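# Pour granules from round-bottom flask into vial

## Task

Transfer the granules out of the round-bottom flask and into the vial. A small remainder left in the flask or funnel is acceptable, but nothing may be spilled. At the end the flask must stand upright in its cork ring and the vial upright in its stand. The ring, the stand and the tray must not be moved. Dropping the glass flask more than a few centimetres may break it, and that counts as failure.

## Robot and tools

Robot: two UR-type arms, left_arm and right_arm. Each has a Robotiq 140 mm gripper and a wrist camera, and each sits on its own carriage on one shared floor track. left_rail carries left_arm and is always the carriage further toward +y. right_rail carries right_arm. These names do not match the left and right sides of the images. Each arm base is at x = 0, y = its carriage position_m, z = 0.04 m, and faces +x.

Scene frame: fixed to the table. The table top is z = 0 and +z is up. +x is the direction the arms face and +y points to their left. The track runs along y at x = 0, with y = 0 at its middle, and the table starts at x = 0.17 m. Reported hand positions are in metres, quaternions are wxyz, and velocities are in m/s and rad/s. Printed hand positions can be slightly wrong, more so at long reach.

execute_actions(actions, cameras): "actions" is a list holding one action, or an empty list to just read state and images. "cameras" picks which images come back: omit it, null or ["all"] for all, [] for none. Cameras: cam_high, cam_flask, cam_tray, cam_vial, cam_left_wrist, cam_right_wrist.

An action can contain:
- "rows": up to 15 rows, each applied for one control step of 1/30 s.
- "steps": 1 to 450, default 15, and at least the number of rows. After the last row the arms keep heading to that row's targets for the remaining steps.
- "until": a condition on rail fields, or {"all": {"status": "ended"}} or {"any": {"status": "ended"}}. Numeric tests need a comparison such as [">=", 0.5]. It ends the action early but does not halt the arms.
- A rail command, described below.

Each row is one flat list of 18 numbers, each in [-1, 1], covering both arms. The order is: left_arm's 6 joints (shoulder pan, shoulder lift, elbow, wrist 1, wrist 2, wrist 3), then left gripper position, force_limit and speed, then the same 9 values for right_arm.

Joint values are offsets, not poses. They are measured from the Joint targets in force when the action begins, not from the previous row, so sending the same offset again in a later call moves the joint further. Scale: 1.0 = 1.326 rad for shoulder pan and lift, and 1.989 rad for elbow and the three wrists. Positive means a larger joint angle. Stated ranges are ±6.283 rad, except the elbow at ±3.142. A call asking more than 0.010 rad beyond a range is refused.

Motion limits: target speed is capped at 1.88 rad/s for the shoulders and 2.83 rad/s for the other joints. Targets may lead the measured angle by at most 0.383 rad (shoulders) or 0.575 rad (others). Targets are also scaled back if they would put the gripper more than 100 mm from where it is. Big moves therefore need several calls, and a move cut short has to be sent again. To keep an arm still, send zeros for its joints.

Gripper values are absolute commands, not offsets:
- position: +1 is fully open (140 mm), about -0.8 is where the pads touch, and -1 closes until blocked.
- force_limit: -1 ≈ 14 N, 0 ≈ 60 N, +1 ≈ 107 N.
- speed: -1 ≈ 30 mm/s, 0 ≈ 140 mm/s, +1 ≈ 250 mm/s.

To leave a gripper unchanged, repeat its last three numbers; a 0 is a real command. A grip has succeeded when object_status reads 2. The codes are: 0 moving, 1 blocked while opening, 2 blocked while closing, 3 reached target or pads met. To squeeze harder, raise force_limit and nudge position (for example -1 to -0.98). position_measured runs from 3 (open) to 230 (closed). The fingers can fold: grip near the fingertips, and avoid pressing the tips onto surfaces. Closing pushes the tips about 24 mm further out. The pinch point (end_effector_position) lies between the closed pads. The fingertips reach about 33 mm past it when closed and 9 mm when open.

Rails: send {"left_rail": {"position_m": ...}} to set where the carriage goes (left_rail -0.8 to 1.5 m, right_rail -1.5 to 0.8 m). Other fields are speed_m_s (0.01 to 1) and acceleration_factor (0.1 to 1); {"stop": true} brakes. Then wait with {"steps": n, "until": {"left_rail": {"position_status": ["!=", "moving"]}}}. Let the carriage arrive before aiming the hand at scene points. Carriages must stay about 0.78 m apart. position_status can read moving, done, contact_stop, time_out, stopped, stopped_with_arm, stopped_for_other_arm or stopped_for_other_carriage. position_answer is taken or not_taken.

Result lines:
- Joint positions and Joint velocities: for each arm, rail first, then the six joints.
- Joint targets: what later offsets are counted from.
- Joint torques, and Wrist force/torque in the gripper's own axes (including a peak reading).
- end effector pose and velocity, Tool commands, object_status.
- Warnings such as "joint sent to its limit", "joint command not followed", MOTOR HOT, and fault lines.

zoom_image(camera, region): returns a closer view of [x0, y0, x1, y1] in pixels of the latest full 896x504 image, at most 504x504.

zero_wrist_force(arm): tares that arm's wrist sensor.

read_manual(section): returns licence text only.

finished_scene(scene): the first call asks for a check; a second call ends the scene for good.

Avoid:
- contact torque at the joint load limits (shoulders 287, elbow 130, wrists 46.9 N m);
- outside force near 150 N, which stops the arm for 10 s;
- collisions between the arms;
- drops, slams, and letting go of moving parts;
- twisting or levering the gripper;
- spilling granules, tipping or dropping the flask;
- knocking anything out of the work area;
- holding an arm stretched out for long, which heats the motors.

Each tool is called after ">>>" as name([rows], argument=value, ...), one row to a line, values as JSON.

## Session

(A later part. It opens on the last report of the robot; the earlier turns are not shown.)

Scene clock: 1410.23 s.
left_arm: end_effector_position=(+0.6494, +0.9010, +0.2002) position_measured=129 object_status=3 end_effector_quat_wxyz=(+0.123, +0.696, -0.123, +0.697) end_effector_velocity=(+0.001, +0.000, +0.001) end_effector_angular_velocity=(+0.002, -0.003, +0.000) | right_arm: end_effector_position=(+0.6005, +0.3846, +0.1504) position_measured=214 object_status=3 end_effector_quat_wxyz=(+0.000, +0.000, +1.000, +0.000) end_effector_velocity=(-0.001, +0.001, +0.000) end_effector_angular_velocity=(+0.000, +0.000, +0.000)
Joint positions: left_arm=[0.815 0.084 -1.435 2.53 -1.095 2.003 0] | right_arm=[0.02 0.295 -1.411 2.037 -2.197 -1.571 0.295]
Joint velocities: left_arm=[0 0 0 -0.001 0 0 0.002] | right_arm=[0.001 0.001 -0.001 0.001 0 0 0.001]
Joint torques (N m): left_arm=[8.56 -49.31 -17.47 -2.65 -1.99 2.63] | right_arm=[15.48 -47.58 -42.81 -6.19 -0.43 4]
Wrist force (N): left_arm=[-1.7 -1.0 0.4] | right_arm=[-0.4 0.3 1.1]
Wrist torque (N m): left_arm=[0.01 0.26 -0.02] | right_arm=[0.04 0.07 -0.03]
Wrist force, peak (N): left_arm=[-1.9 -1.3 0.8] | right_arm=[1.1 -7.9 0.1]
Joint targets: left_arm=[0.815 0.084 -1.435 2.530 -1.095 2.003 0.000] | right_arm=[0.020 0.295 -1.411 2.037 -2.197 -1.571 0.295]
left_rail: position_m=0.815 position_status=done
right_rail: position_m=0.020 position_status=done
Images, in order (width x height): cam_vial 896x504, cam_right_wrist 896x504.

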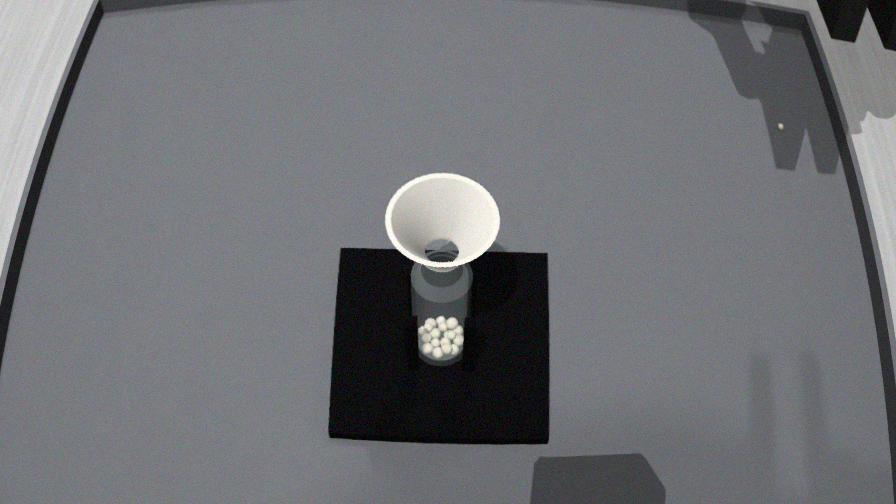

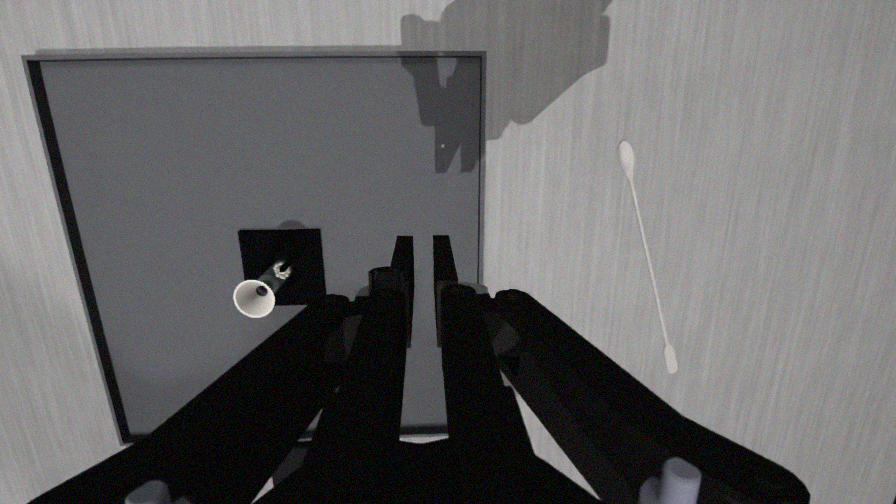

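>>> execute_actions([
  {"rows":[[0,0,0,0,0,0,0.0,-0.4,-0.8,0.0001,0.00012,0.00019,-0.00026,0,0.00007,-0.68,-0.8,-0.5],[0,0,0,0,0,0,0.0,-0.4,-0.8,0.00073,0.00084,0.00133,-0.00188,0,0.00049,-0.68,-0.8,-0.5],[0,0,0,0,0,0,0.0,-0.4,-0.8,0.0022,0.00253,0.00401,-0.00568,0,0.00147,-0.68,-0.8,-0.5],[0,0,0,0,0,0,0.0,-0.4,-0.8,0.00463,0.00532,0.00845,-0.01195,0,0.00309,-0.68,-0.8,-0.5],[0,0,0,0,0,0,0.0,-0.4,-0.8,0.00798,0.00917,0.01455,-0.02058,0,0.00532,-0.68,-0.8,-0.5],[0,0,0,0,0,0,0.0,-0.4,-0.8,0.01207,0.01386,0.02201,-0.03112,0,0.00804,-0.68,-0.8,-0.5],[0,0,0,0,0,0,0.0,-0.4,-0.8,0.01664,0.01912,0.03035,-0.04292,0,0.01109,-0.68,-0.8,-0.5],[0,0,0,0,0,0,0.0,-0.4,-0.8,0.02138,0.02456,0.03899,-0.05514,0,0.01425,-0.68,-0.8,-0.5],[0,0,0,0,0,0,0.0,-0.4,-0.8,0.02595,0.02982,0.04733,-0.06694,0,0.0173,-0.68,-0.8,-0.5],[0,0,0,0,0,0,0.0,-0.4,-0.8,0.03004,0.03451,0.05479,-0.07748,0,0.02002,-0.68,-0.8,-0.5],[0,0,0,0,0,0,0.0,-0.4,-0.8,0.03339,0.03836,0.06089,-0.08611,0,0.02225,-0.68,-0.8,-0.5],[0,0,0,0,0,0,0.0,-0.4,-0.8,0.03582,0.04115,0.06533,-0.09238,0,0.02387,-0.68,-0.8,-0.5],[0,0,0,0,0,0,0.0,-0.4,-0.8,0.03729,0.04284,0.06801,-0.09618,0,0.02485,-0.68,-0.8,-0.5],[0,0,0,0,0,0,0.0,-0.4,-0.8,0.03792,0.04356,0.06915,-0.0978,0,0.02527,-0.68,-0.8,-0.5],[0,0,0,0,0,0,0.0,-0.4,-0.8,0.03802,0.04368,0.06934,-0.09806,0,0.02534,-0.68,-0.8,-0.5]],"steps":24},
], cameras=["cam_vial", "cam_tray", "cam_right_wrist"])

Scene clock: 1469.63 s.
left_arm: end_effector_position=(+0.6493, +0.9010, +0.2002) position_measured=129 object_status=3 end_effector_quat_wxyz=(+0.123, +0.696, -0.123, +0.697) end_effector_velocity=(+0.000, +0.001, +0.000) end_effector_angular_velocity=(+0.000, -0.001, +0.001) | right_arm: end_effector_position=(+0.5444, +0.4011, +0.0601) position_measured=214 object_status=3 end_effector_quat_wxyz=(+0.000, +0.000, +1.000, +0.000) end_effector_velocity=(-0.001, +0.000, -0.002) end_effector_angular_velocity=(-0.001, +0.000, -0.001)
Joint positions: left_arm=[0.815 0.084 -1.435 2.53 -1.095 2.003 0] | right_arm=[0.02 0.346 -1.354 2.175 -2.392 -1.571 0.346]
Joint velocities: left_arm=[0 0 0 0 0 -0.001 0] | right_arm=[0 0.001 0.001 0.003 -0.003 -0.001 0.001]
Joint torques (N m): left_arm=[7.38 -47.79 -13.77 -3.44 -2.12 2.49] | right_arm=[18.56 -41.7 -29.16 -6.85 -0.54 4.29]
Wrist force (N): left_arm=[-1.4 -1.2 0.0] | right_arm=[-0.2 0.3 0.4]
Wrist torque (N m): left_arm=[-0.04 0.20 -0.02] | right_arm=[0.03 0.00 -0.04]
Wrist force, peak (N): left_arm=[-1.9 -1.5 0.4] | right_arm=[0.8 0.7 2.7]
Joint targets: left_arm=[0.815 0.084 -1.435 2.530 -1.095 2.003 0.000] | right_arm=[0.020 0.346 -1.354 2.175 -2.392 -1.571 0.346]
left_rail: position_m=0.815 position_status=done
right_rail: position_m=0.020 position_status=done
Images, in order (width x height): cam_tray 896x504, cam_vial 896x504, cam_right_wrist 896x504.

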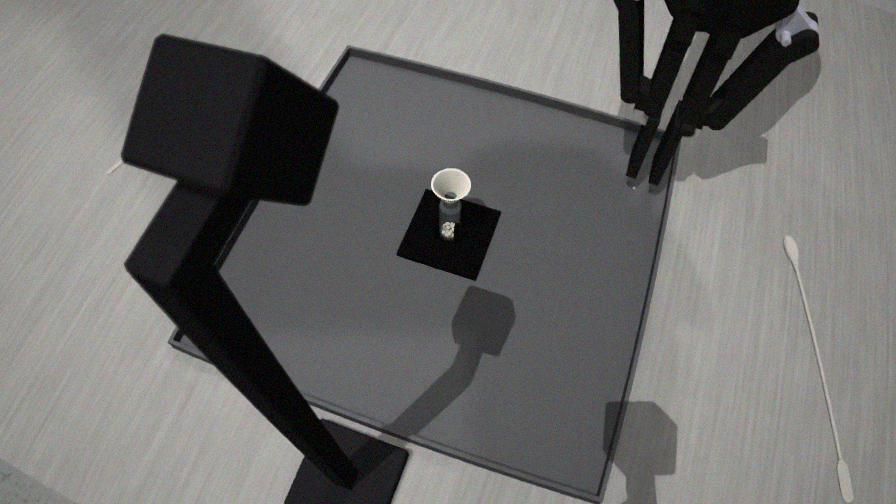

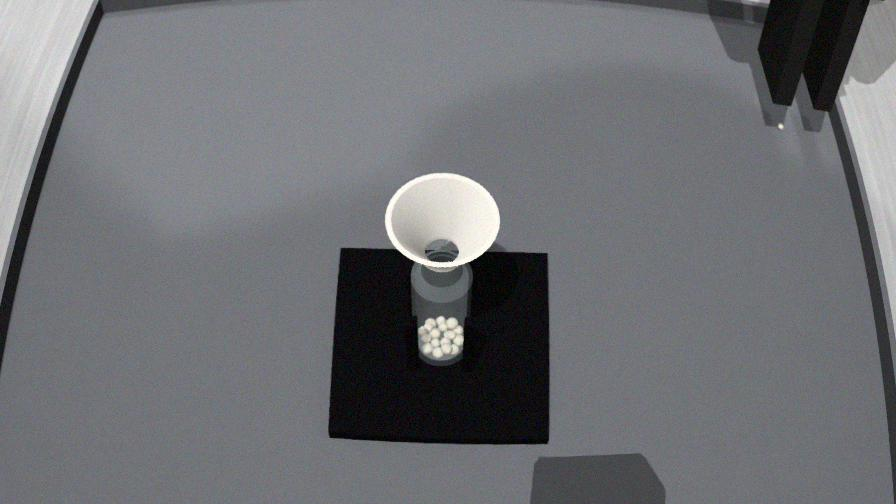

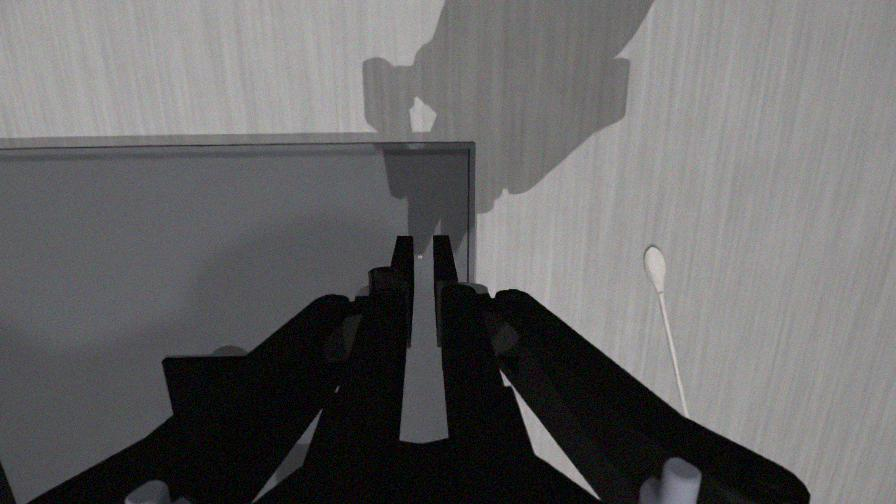

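>>> zoom_image(camera="cam_right_wrist", region=[380, 220, 480, 300])

>>> zoom_image(camera="cam_tray", region=[590, 120, 710, 220])

>>> zoom_image(camera="cam_vial", region=[730, 60, 870, 160])

Scaled by 5.040 from the camera's 896x504 image, which has a finer 1280x720 frame.

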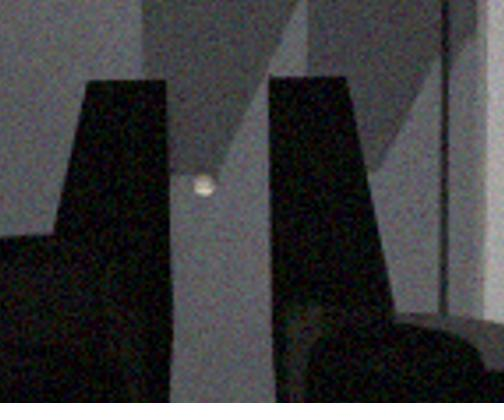

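Scaled by 4.200 from the camera's 896x504 image, which has a finer 1280x720 frame.

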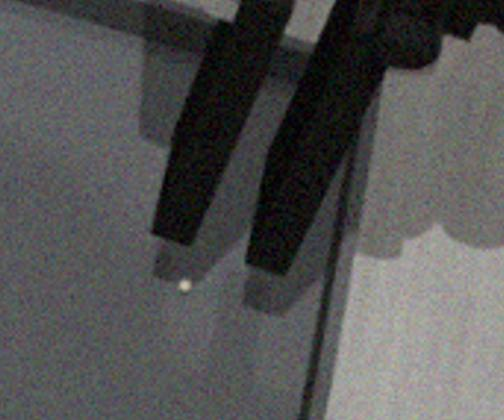

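Scaled by 3.600 from the camera's 896x504 image, which has a finer 1280x720 frame.

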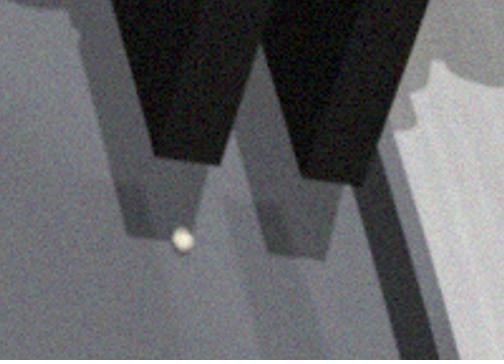

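>>> execute_actions([
  {"rows":[[0,0,0,0,0,0,0.0,-0.4,-0.8,0,0.00006,0.00002,-0.00006,0,0,-0.68,-0.8,-0.5],[0,0,0,0,0,0,0.0,-0.4,-0.8,-0.00003,0.00046,0.00011,-0.00042,0,-0.00002,-0.68,-0.8,-0.5],[0,0,0,0,0,0,0.0,-0.4,-0.8,-0.0001,0.00138,0.00034,-0.00127,0,-0.00007,-0.68,-0.8,-0.5],[0,0,0,0,0,0,0.0,-0.4,-0.8,-0.00022,0.00291,0.00073,-0.00266,0,-0.00015,-0.68,-0.8,-0.5],[0,0,0,0,0,0,0.0,-0.4,-0.8,-0.00038,0.00501,0.00125,-0.00459,0,-0.00025,-0.68,-0.8,-0.5],[0,0,0,0,0,0,0.0,-0.4,-0.8,-0.00057,0.00757,0.00189,-0.00694,0,-0.00038,-0.68,-0.8,-0.5],[0,0,0,0,0,0,0.0,-0.4,-0.8,-0.00079,0.01044,0.0026,-0.00957,0,-0.00053,-0.68,-0.8,-0.5],[0,0,0,0,0,0,0.0,-0.4,-0.8,-0.00101,0.01342,0.00335,-0.01229,0,-0.00067,-0.68,-0.8,-0.5],[0,0,0,0,0,0,0.0,-0.4,-0.8,-0.00123,0.01629,0.00406,-0.01492,0,-0.00082,-0.68,-0.8,-0.5],[0,0,0,0,0,0,0.0,-0.4,-0.8,-0.00142,0.01885,0.0047,-0.01727,0,-0.00095,-0.68,-0.8,-0.5],[0,0,0,0,0,0,0.0,-0.4,-0.8,-0.00158,0.02095,0.00522,-0.0192,0,-0.00105,-0.68,-0.8,-0.5],[0,0,0,0,0,0,0.0,-0.4,-0.8,-0.0017,0.02248,0.00561,-0.02059,0,-0.00113,-0.68,-0.8,-0.5],[0,0,0,0,0,0,0.0,-0.4,-0.8,-0.00177,0.0234,0.00584,-0.02144,0,-0.00118,-0.68,-0.8,-0.5],[0,0,0,0,0,0,0.0,-0.4,-0.8,-0.0018,0.0238,0.00593,-0.0218,0,-0.0012,-0.68,-0.8,-0.5],[0,0,0,0,0,0,0.0,-0.4,-0.8,-0.0018,0.02386,0.00595,-0.02186,0,-0.0012,-0.68,-0.8,-0.5]],"steps":20},
], cameras=["cam_tray", "cam_vial", "cam_right_wrist"])

Scene clock: 1567.40 s.
left_arm: end_effector_position=(+0.6493, +0.9010, +0.2002) position_measured=129 object_status=3 end_effector_quat_wxyz=(+0.123, +0.696, -0.123, +0.697) end_effector_velocity=(+0.000, +0.000, +0.000) end_effector_angular_velocity=(+0.000, +0.000, +0.000) | right_arm: end_effector_position=(+0.5454, +0.4000, +0.0391) position_measured=214 object_status=3 end_effector_quat_wxyz=(+0.000, +0.000, +1.000, +0.000) end_effector_velocity=(+0.000, +0.000, -0.001) end_effector_angular_velocity=(+0.000, -0.001, +0.001)
Joint positions: left_arm=[0.815 0.084 -1.435 2.53 -1.095 2.003 0] | right_arm=[0.02 0.343 -1.322 2.187 -2.436 -1.571 0.343]
Joint velocities: left_arm=[0 0 0 0 0 0 0] | right_arm=[0 0.001 0.003 0 -0.004 0 0]
Joint torques (N m): left_arm=[5.83 -48.53 -14.79 -3.42 -1.77 2.38] | right_arm=[-13.72 -43.08 -27.33 -6.45 -0.74 -3.21]
Wrist force (N): left_arm=[-1.6 -1.3 0.2] | right_arm=[-0.1 0.1 0.6]
Wrist torque (N m): left_arm=[-0.08 0.23 -0.02] | right_arm=[-0.05 -0.02 -0.03]
Wrist force, peak (N): left_arm=[-2.0 -1.2 0.1] | right_arm=[-0.3 0.5 1.0]
Joint targets: left_arm=[0.815 0.084 -1.435 2.530 -1.095 2.003 0.000] | right_arm=[0.020 0.343 -1.322 2.187 -2.436 -1.571 0.343]
left_rail: position_m=0.815 position_status=done
right_rail: position_m=0.020 position_status=done
Images, in order (width x height): cam_tray 896x504, cam_vial 896x504, cam_right_wrist 896x504.

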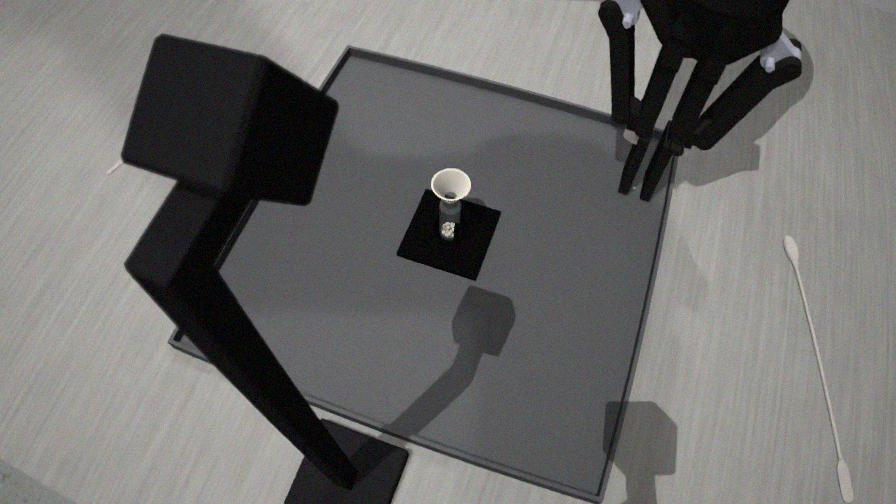

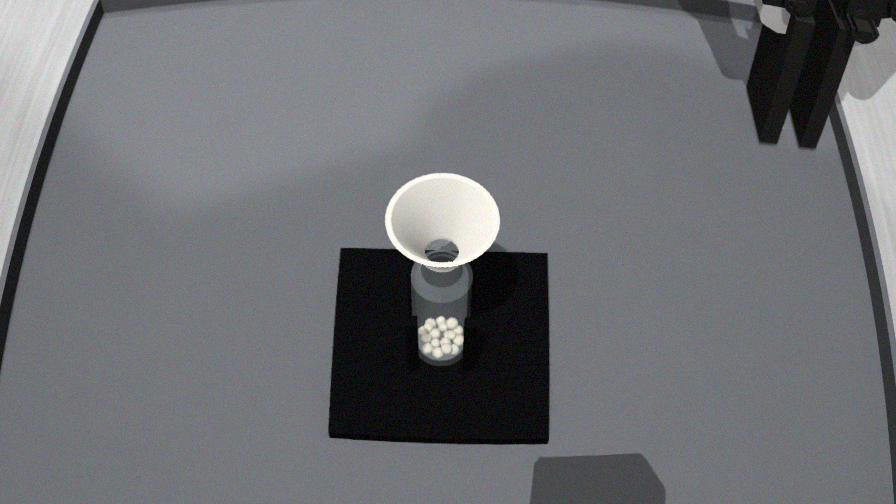

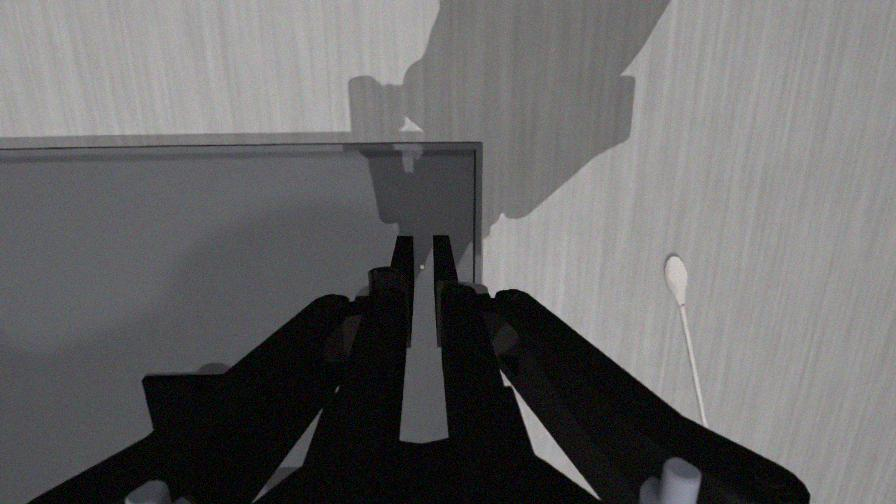

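>>> zoom_image(camera="cam_right_wrist", region=[380, 220, 480, 300])

>>> zoom_image(camera="cam_tray", region=[590, 130, 690, 220])

>>> zoom_image(camera="cam_vial", region=[740, 90, 850, 170])

Scaled by 5.040 from the camera's 896x504 image, which has a finer 1280x720 frame.

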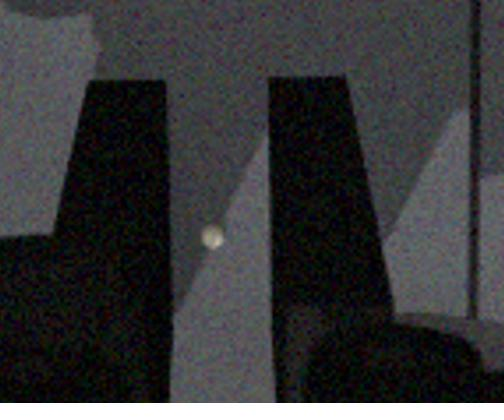

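Scaled by 5.040 from the camera's 896x504 image, which has a finer 1280x720 frame.

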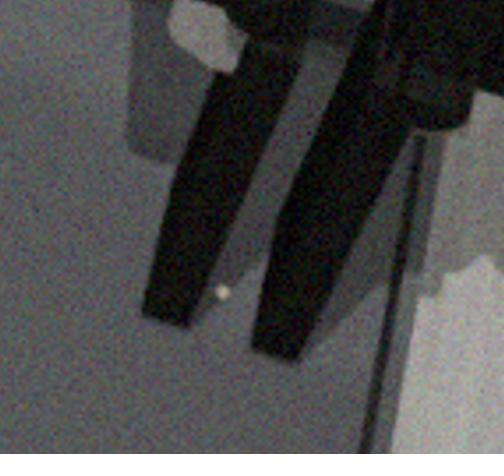

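Scaled by 4.582 from the camera's 896x504 image, which has a finer 1280x720 frame.

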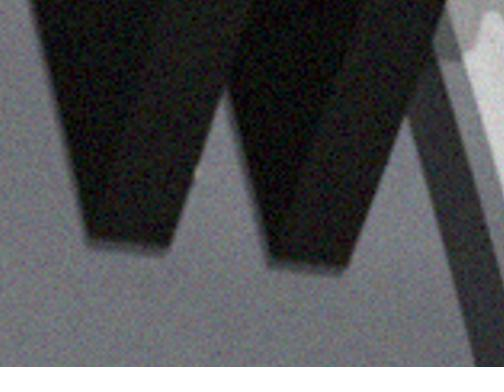

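>>> execute_actions([
  {"rows":[[0,0,0,0,0,0,0.0,-0.4,-0.8,0,0.00013,0.00003,-0.00012,0,0,-0.68,-0.8,-0.5],[0,0,0,0,0,0,0.0,-0.4,-0.8,0,0.00051,0.00012,-0.00046,0,0,-0.68,-0.8,-0.5],[0,0,0,0,0,0,0.0,-0.4,-0.8,0,0.00127,0.0003,-0.00115,0,0,-0.68,-0.8,-0.5],[0,0,0,0,0,0,0.0,-0.4,-0.8,0,0.00202,0.00049,-0.00184,0,0,-0.68,-0.8,-0.5],[0,0,0,0,0,0,0.0,-0.4,-0.8,0,0.0024,0.00058,-0.00218,0,0,-0.68,-0.8,-0.5],[0,0,0,0,0,0,0.0,-0.4,-0.8,0,0.00253,0.00061,-0.0023,0,0,-0.68,-0.8,-0.5]],"steps":14},
], cameras=["cam_right_wrist", "cam_vial"])

Scene clock: 1608.47 s.
left_arm: end_effector_position=(+0.6493, +0.9010, +0.2002) position_measured=129 object_status=3 end_effector_quat_wxyz=(+0.123, +0.696, -0.123, +0.697) end_effector_velocity=(+0.000, +0.000, +0.000) end_effector_angular_velocity=(-0.002, +0.001, -0.001) | right_arm: end_effector_position=(+0.5454, +0.4000, +0.0368) position_measured=214 object_status=3 end_effector_quat_wxyz=(+0.000, +0.000, +1.000, +0.000) end_effector_velocity=(+0.000, -0.001, -0.001) end_effector_angular_velocity=(+0.000, +0.001, -0.001)
Joint positions: left_arm=[0.815 0.084 -1.435 2.53 -1.095 2.003 0] | right_arm=[0.02 0.343 -1.319 2.188 -2.44 -1.571 0.343]
Joint velocities: left_arm=[0 0 0 0 0 0.001 -0.002] | right_arm=[0 -0.001 0.002 0 -0.001 0 0]
Joint torques (N m): left_arm=[5.77 -46.77 -16.35 -3.67 -1.74 2.38] | right_arm=[-15 -44.88 -26.87 -6.56 -0.6 -3.35]
Wrist force (N): left_arm=[-1.4 -0.7 0.2] | right_arm=[-0.2 0.3 0.3]
Wrist torque (N m): left_arm=[0.07 0.19 -0.02] | right_arm=[0.01 -0.02 -0.01]
Wrist force, peak (N): left_arm=[-1.9 -1.4 0.3] | right_arm=[0.2 0.5 0.8]
Joint targets: left_arm=[0.815 0.084 -1.435 2.530 -1.095 2.003 0.000] | right_arm=[0.020 0.343 -1.319 2.188 -2.441 -1.571 0.343]
left_rail: position_m=0.815 position_status=done
right_rail: position_m=0.020 position_status=done
Images, in order (width x height): cam_vial 896x504, cam_right_wrist 896x504.

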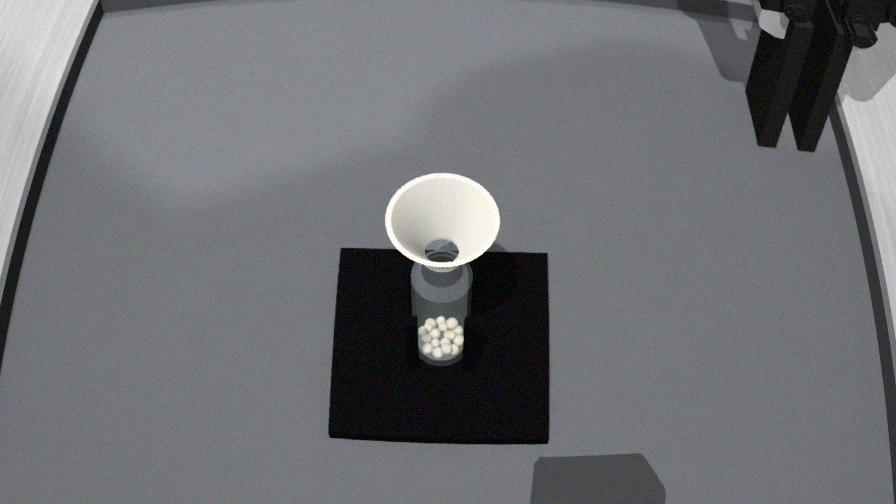

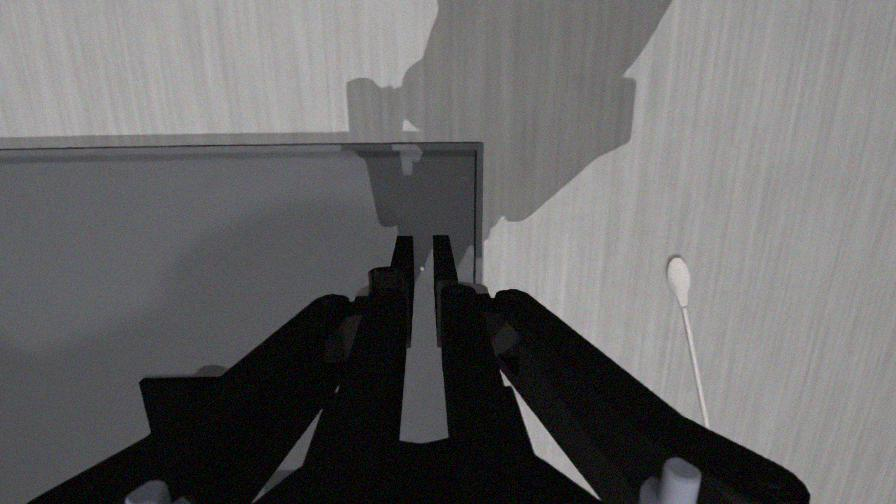

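>>> execute_actions([
  {"rows":[[0,0,0,0,0,0,0.0,-0.4,-0.8,0,0,0,0,0,0,-0.82,-0.8,-0.8]],"steps":18},
], cameras=["cam_right_wrist", "cam_vial"])

Scene clock: 1611.90 s.
left_arm: end_effector_position=(+0.6493, +0.9010, +0.2002) position_measured=129 object_status=3 end_effector_quat_wxyz=(+0.123, +0.696, -0.123, +0.697) end_effector_velocity=(+0.000, +0.001, +0.000) end_effector_angular_velocity=(+0.000, +0.000, +0.001) | right_arm: end_effector_position=(+0.5454, +0.4000, +0.0367) position_measured=231 object_status=3 end_effector_quat_wxyz=(+0.000, +0.000, +1.000, +0.000) end_effector_velocity=(+0.000, +0.000, +0.001) end_effector_angular_velocity=(-0.001, +0.000, +0.001)
Joint positions: left_arm=[0.815 0.084 -1.435 2.53 -1.095 2.003 0] | right_arm=[0.02 0.343 -1.319 2.188 -2.441 -1.571 0.343]
Joint velocities: left_arm=[0 0.001 0 0 0 0 0] | right_arm=[0 0 -0.001 0 0.001 -0.001 -0.001]
Joint torques (N m): left_arm=[5 -46.44 -17.71 -3.45 -1.75 2.39] | right_arm=[-13.72 -47.85 -34.32 -5.49 -0.6 -3.53]
Wrist force (N): left_arm=[-1.5 -0.8 0.3] | right_arm=[0.1 0.6 0.3]
Wrist torque (N m): left_arm=[0.04 0.20 -0.02] | right_arm=[0.08 -0.07 -0.02]
Wrist force, peak (N): left_arm=[-1.9 -1.3 0.5] | right_arm=[0.0 0.6 0.6]
Joint targets: left_arm=[0.815 0.084 -1.435 2.530 -1.095 2.003 0.000] | right_arm=[0.020 0.343 -1.319 2.188 -2.441 -1.571 0.343]
left_rail: position_m=0.815 position_status=done
right_rail: position_m=0.020 position_status=done
Images, in order (width x height): cam_vial 896x504, cam_right_wrist 896x504.

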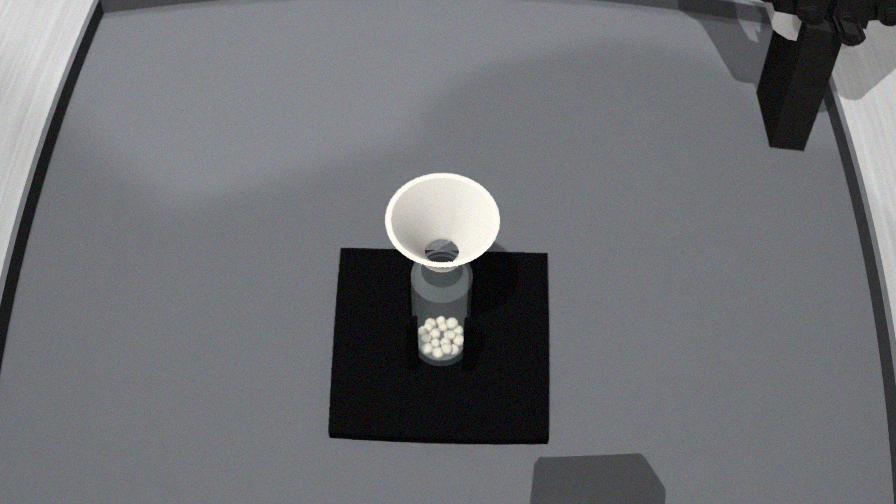

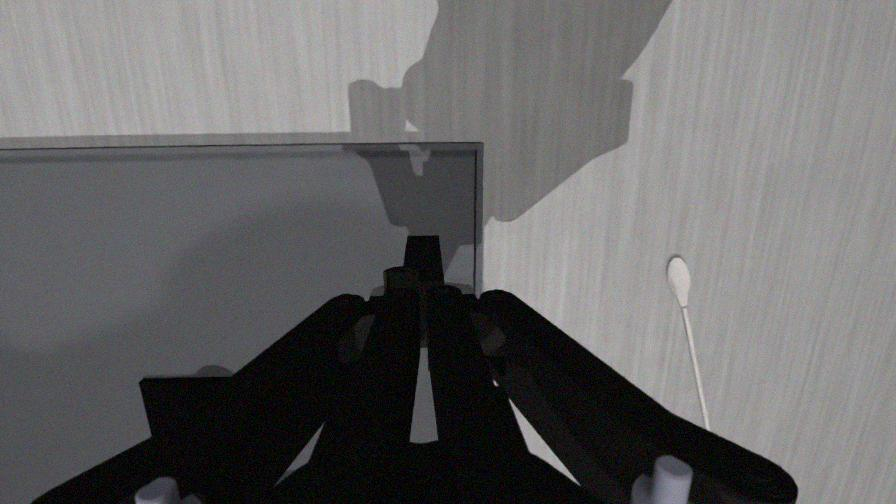

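I'll check the current state first.

>>> execute_actions(actions=[], cameras=["cam_vial", "cam_tray", "cam_right_wrist"])

Scene clock: 1632.00 s.
left_arm: end_effector_position=(+0.6493, +0.9010, +0.2002) position_measured=129 object_status=3 end_effector_quat_wxyz=(+0.123, +0.696, -0.123, +0.697) end_effector_velocity=(+0.000, +0.000, +0.000) end_effector_angular_velocity=(+0.001, +0.000, -0.001) | right_arm: end_effector_position=(+0.5454, +0.4000, +0.0367) position_measured=231 object_status=3 end_effector_quat_wxyz=(+0.000, +0.000, +1.000, +0.000) end_effector_velocity=(+0.000, +0.000, +0.000) end_effector_angular_velocity=(+0.000, +0.001, -0.001)
Joint positions: left_arm=[0.815 0.084 -1.435 2.53 -1.095 2.003 0] | right_arm=[0.02 0.343 -1.319 2.188 -2.441 -1.571 0.343]
Joint velocities: left_arm=[0 -0.001 0 0 0 0 0.001] | right_arm=[0 0 0.001 -0.001 0 0.001 0]
Joint torques (N m): left_arm=[5.67 -45.39 -18.5 -3.51 -1.82 2.27] | right_arm=[-12.67 -47.16 -37.12 -4.29 -0.08 -2.66]
Wrist force (N): left_arm=[-1.5 -1.2 0.3] | right_arm=[-0.2 0.1 0.4]
Wrist torque (N m): left_arm=[-0.04 0.21 -0.02] | right_arm=[-0.04 -0.01 -0.02]
Wrist force, peak (N): left_arm=[-2.2 -1.3 0.1] | right_arm=[-0.3 0.6 0.5]
Joint targets: left_arm=[0.815 0.084 -1.435 2.530 -1.095 2.003 0.000] | right_arm=[0.020 0.343 -1.319 2.188 -2.441 -1.571 0.343]
Tool commands: left_gripper/position=+0.0 left_gripper/force_limit=-0.4 left_gripper/speed=-0.8 right_gripper/position=-0.82 right_gripper/force_limit=-0.8 right_gripper/speed=-0.8
left_rail: position_m=0.815 position_status=done
right_rail: position_m=0.020 position_status=done
Images, in order (width x height): cam_tray 896x504, cam_vial 896x504, cam_right_wrist 896x504.

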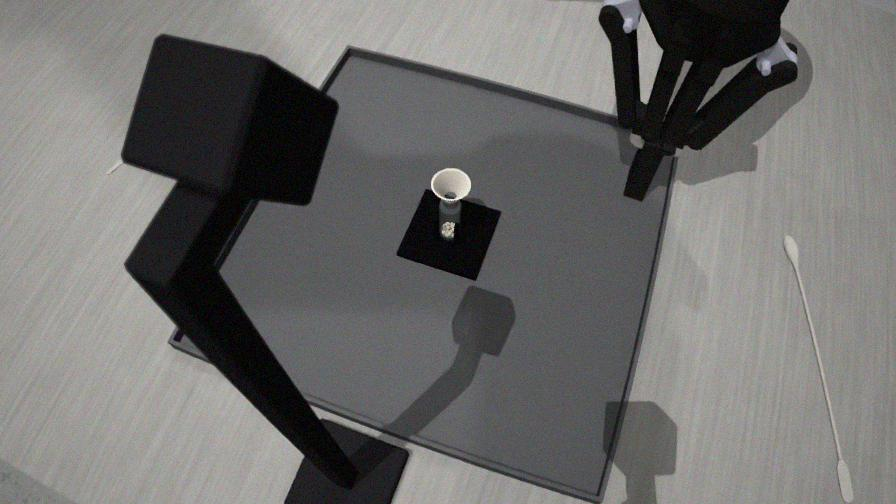

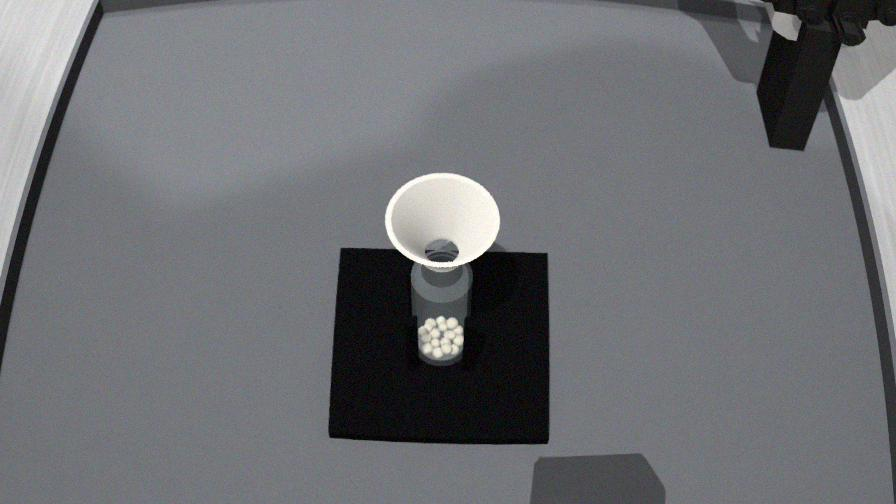

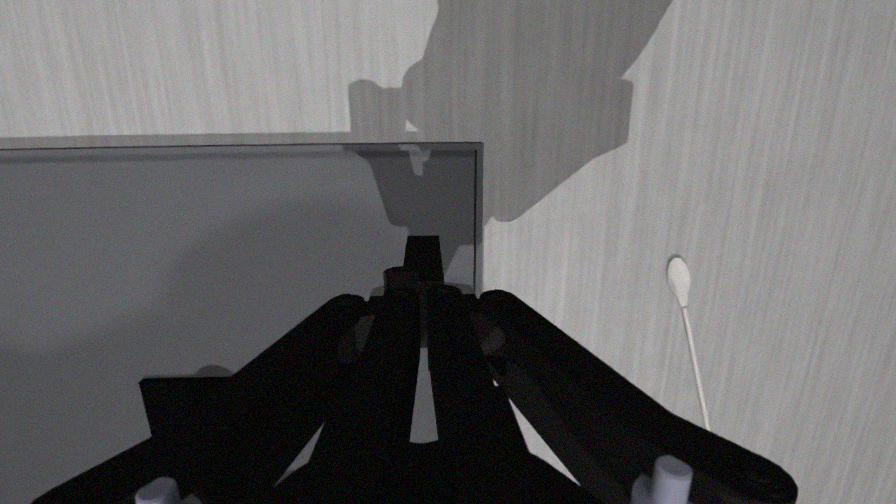

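>>> zoom_image(camera="cam_tray", region=[590, 110, 700, 220])

>>> zoom_image(camera="cam_vial", region=[700, 60, 890, 200])

Scaled by 4.582 from the camera's 896x504 image, which has a finer 1280x720 frame.

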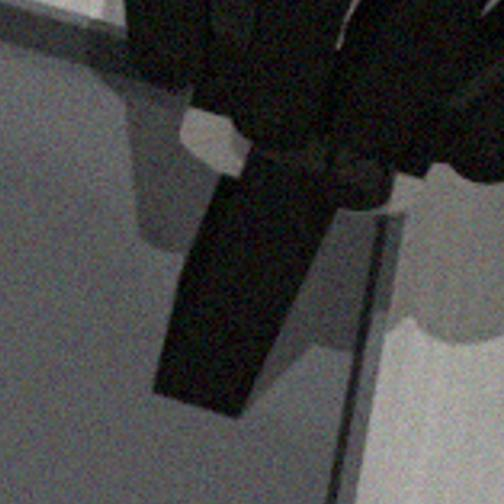

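Scaled by 2.653 from the camera's 896x504 image, which has a finer 1280x720 frame.

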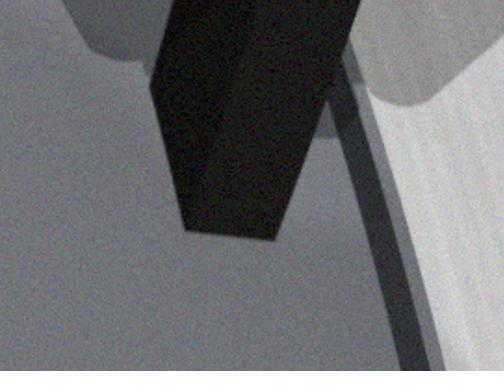

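>>> execute_actions([
  {"rows": [[0,0,0,0,0,0,0.0,-0.4,-0.8,0,-0.00026,-0.00009,0.00026,0,0,-0.82,-0.8,-0.8],[0,0,0,0,0,0,0.0,-0.4,-0.8,0,-0.00185,-0.00063,0.00186,0,0,-0.82,-0.8,-0.8],[0,0,0,0,0,0,0.0,-0.4,-0.8,0,-0.00556,-0.00189,0.0056,0,0,-0.82,-0.8,-0.8],[0,0,0,0,0,0,0.0,-0.4,-0.8,0,-0.01172,-0.00398,0.01179,0,0,-0.82,-0.8,-0.8],[0,0,0,0,0,0,0.0,-0.4,-0.8,0,-0.02017,-0.00686,0.02031,0,0,-0.82,-0.8,-0.8],[0,0,0,0,0,0,0.0,-0.4,-0.8,0,-0.0305,-0.01037,0.03071,0,0,-0.82,-0.8,-0.8],[0,0,0,0,0,0,0.0,-0.4,-0.8,0,-0.04207,-0.0143,0.04235,0,0,-0.82,-0.8,-0.8],[0,0,0,0,0,0,0.0,-0.4,-0.8,0,-0.05404,-0.01837,0.0544,0,0,-0.82,-0.8,-0.8],[0,0,0,0,0,0,0.0,-0.4,-0.8,0.0001,-0.0656,-0.0223,0.06604,0,0,-0.82,-0.8,-0.8],[0,0,0,0,0,0,0.0,-0.4,-0.8,0.0001,-0.07594,-0.02582,0.07644,0,0,-0.82,-0.8,-0.8],[0,0,0,0,0,0,0.0,-0.4,-0.8,0.0001,-0.08439,-0.02869,0.08495,0,0,-0.82,-0.8,-0.8],[0,0,0,0,0,0,0.0,-0.4,-0.8,0.0001,-0.09054,-0.03078,0.09115,0,0,-0.82,-0.8,-0.8],[0,0,0,0,0,0,0.0,-0.4,-0.8,0.0001,-0.09426,-0.03205,0.09489,0,0,-0.82,-0.8,-0.8],[0,0,0,0,0,0,0.0,-0.4,-0.8,0.0001,-0.09585,-0.03259,0.09649,0,0,-0.82,-0.8,-0.8],[0,0,0,0,0,0,0.0,-0.4,-0.8,0.0001,-0.09611,-0.03268,0.09675,0,0,-0.82,-0.8,-0.8]], "steps": 20},
], cameras=["cam_vial", "cam_tray", "cam_right_wrist"])

Scene clock: 1673.83 s.
left_arm: end_effector_position=(+0.6493, +0.9010, +0.2002) position_measured=129 object_status=3 end_effector_quat_wxyz=(+0.123, +0.696, -0.123, +0.697) end_effector_velocity=(+0.000, +0.000, +0.000) end_effector_angular_velocity=(+0.000, +0.000, -0.001) | right_arm: end_effector_position=(+0.5455, +0.4001, +0.1297) position_measured=231 object_status=3 end_effector_quat_wxyz=(+0.000, +0.000, +1.000, +0.000) end_effector_velocity=(+0.000, +0.000, +0.001) end_effector_angular_velocity=(+0.000, +0.000, +0.000)
Joint positions: left_arm=[0.815 0.084 -1.435 2.53 -1.095 2.003 0] | right_arm=[0.02 0.343 -1.446 2.123 -2.249 -1.571 0.343]
Joint velocities: left_arm=[0 0.001 0 -0.001 0 0.001 0] | right_arm=[0 0 -0.002 0 0.003 0 -0.001]
Joint torques (N m): left_arm=[3.4 -45.32 -19.11 -3.53 -1.71 2.13] | right_arm=[15.25 -62.47 -44.98 -2.92 -0.46 -3.35]
Wrist force (N): left_arm=[-1.6 -1.2 0.2] | right_arm=[0.1 0.1 0.4]
Wrist torque (N m): left_arm=[-0.03 0.24 -0.02] | right_arm=[-0.02 -0.06 -0.01]
Wrist force, peak (N): left_arm=[-2.2 -1.2 0.6] | right_arm=[-0.2 0.2 3.0]
Joint targets: left_arm=[0.815 0.084 -1.435 2.530 -1.095 2.003 0.000] | right_arm=[0.020 0.344 -1.446 2.123 -2.248 -1.571 0.343]
left_rail: position_m=0.815 position_status=done
right_rail: position_m=0.020 position_status=done
Images, in order (width x height): cam_tray 896x504, cam_vial 896x504, cam_right_wrist 896x504.

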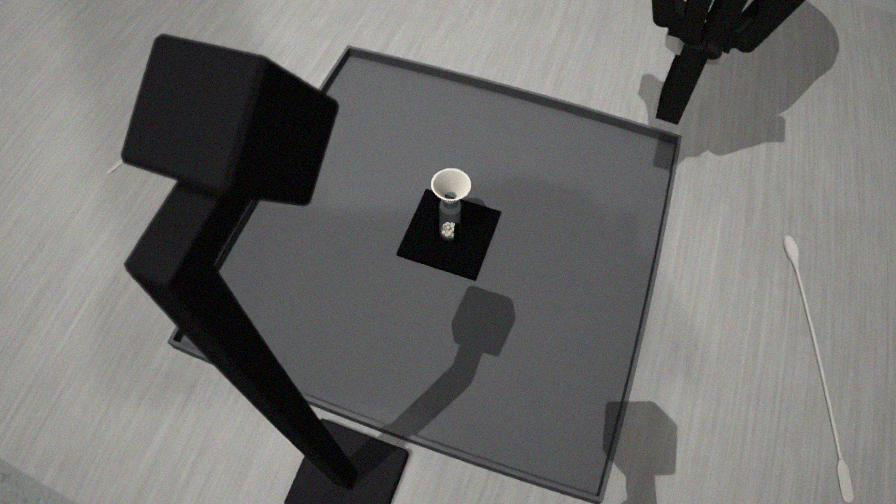

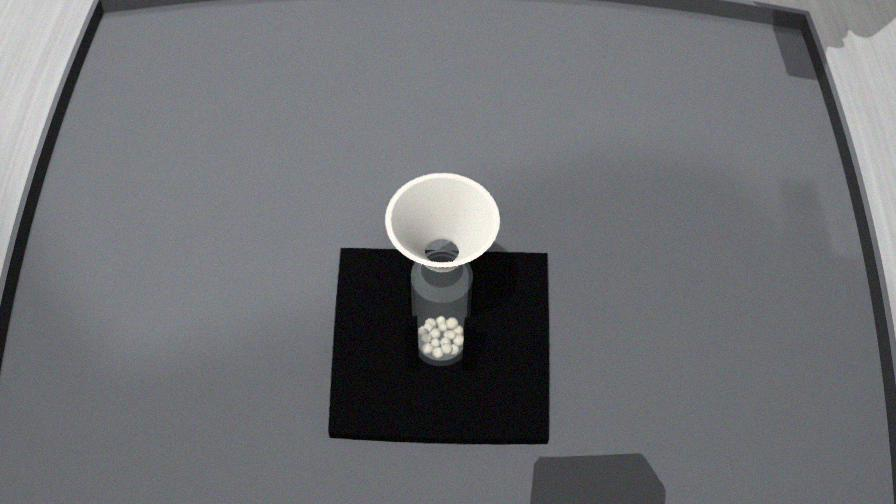

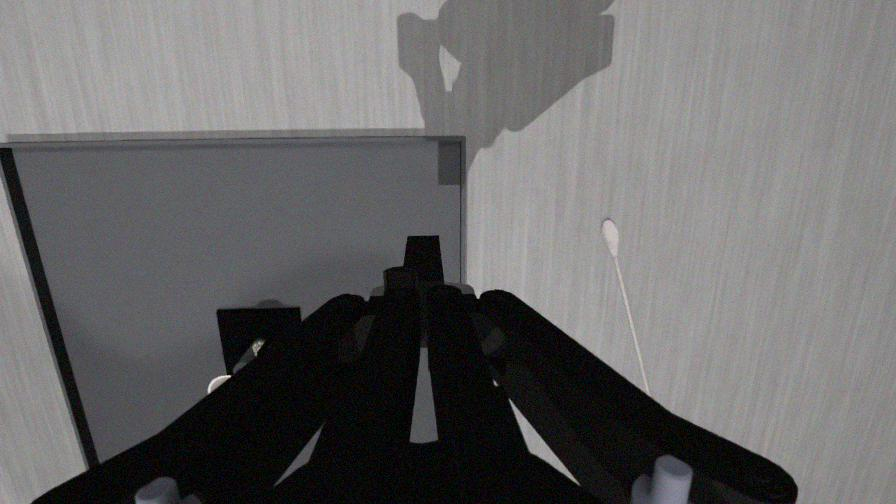

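>>> zoom_image(camera="cam_vial", region=[640, 20, 890, 260])

>>> zoom_image(camera="cam_tray", region=[560, 40, 730, 230])

>>> zoom_image(camera="cam_right_wrist", region=[360, 130, 500, 330])

Scaled by 2.016 from the camera's 896x504 image, which has a finer 1280x720 frame.

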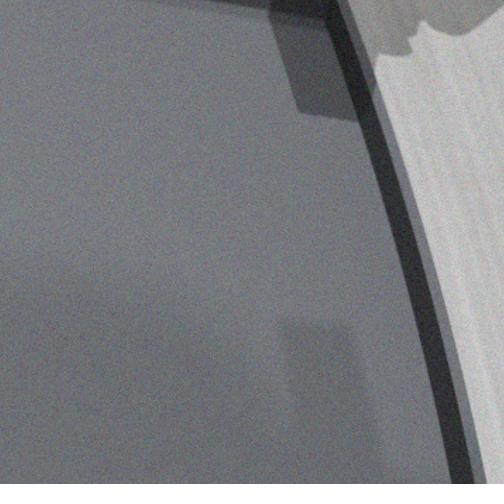

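Scaled by 2.653 from the camera's 896x504 image, which has a finer 1280x720 frame.

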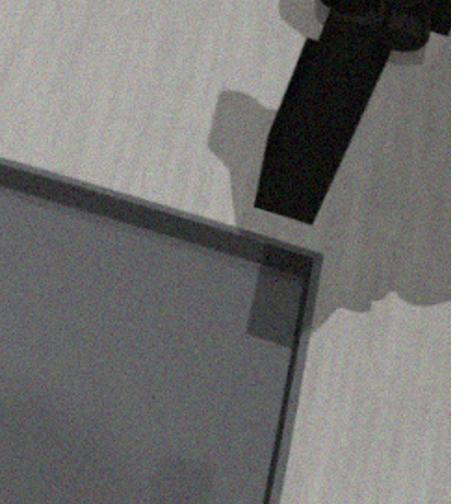

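Scaled by 2.520 from the camera's 896x504 image, which has a finer 1280x720 frame.

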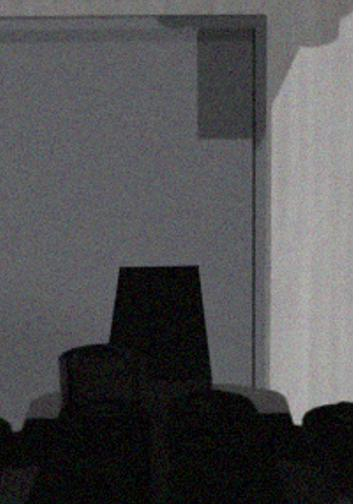

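>>> zoom_image(camera="cam_tray", region=[460, 60, 690, 260])

>>> zoom_image(camera="cam_tray", region=[310, 50, 500, 240])

>>> zoom_image(camera="cam_tray", region=[430, 250, 670, 490])

>>> zoom_image(camera="cam_tray", region=[190, 210, 450, 450])

Scaled by 2.191 from the camera's 896x504 image, which has a finer 1280x720 frame.

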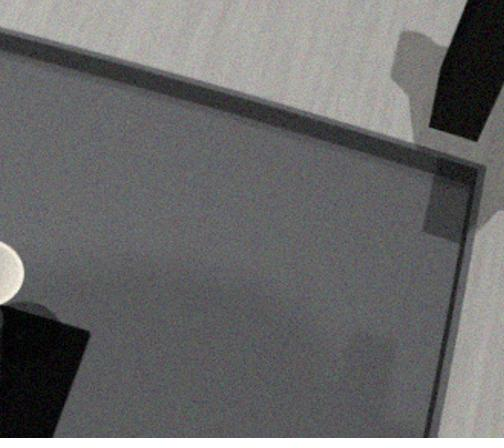

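Scaled by 2.653 from the camera's 896x504 image, which has a finer 1280x720 frame.

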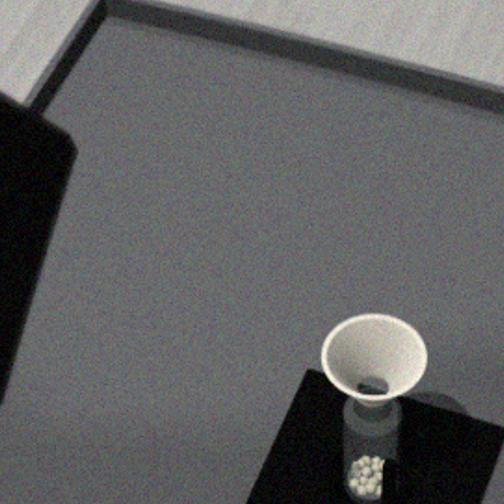

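Scaled by 2.100 from the camera's 896x504 image, which has a finer 1280x720 frame.

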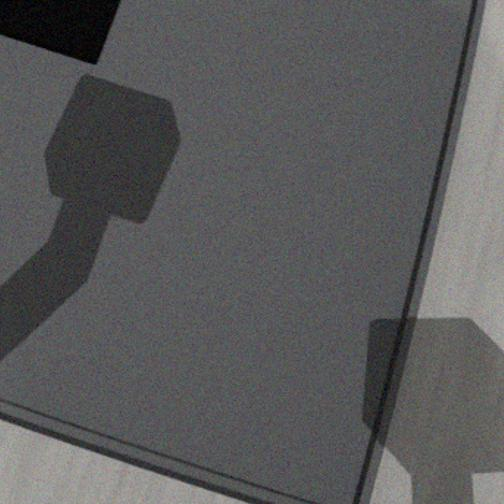

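Scaled by 1.938 from the camera's 896x504 image, which has a finer 1280x720 frame.

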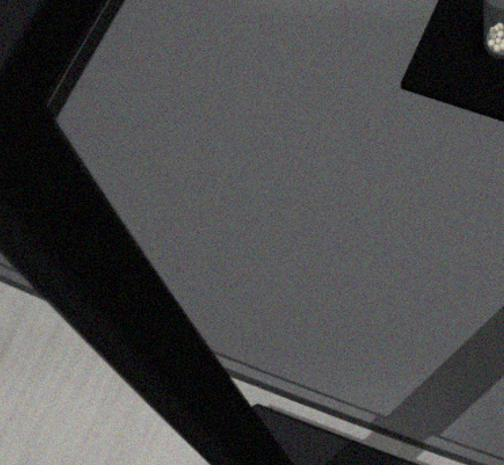

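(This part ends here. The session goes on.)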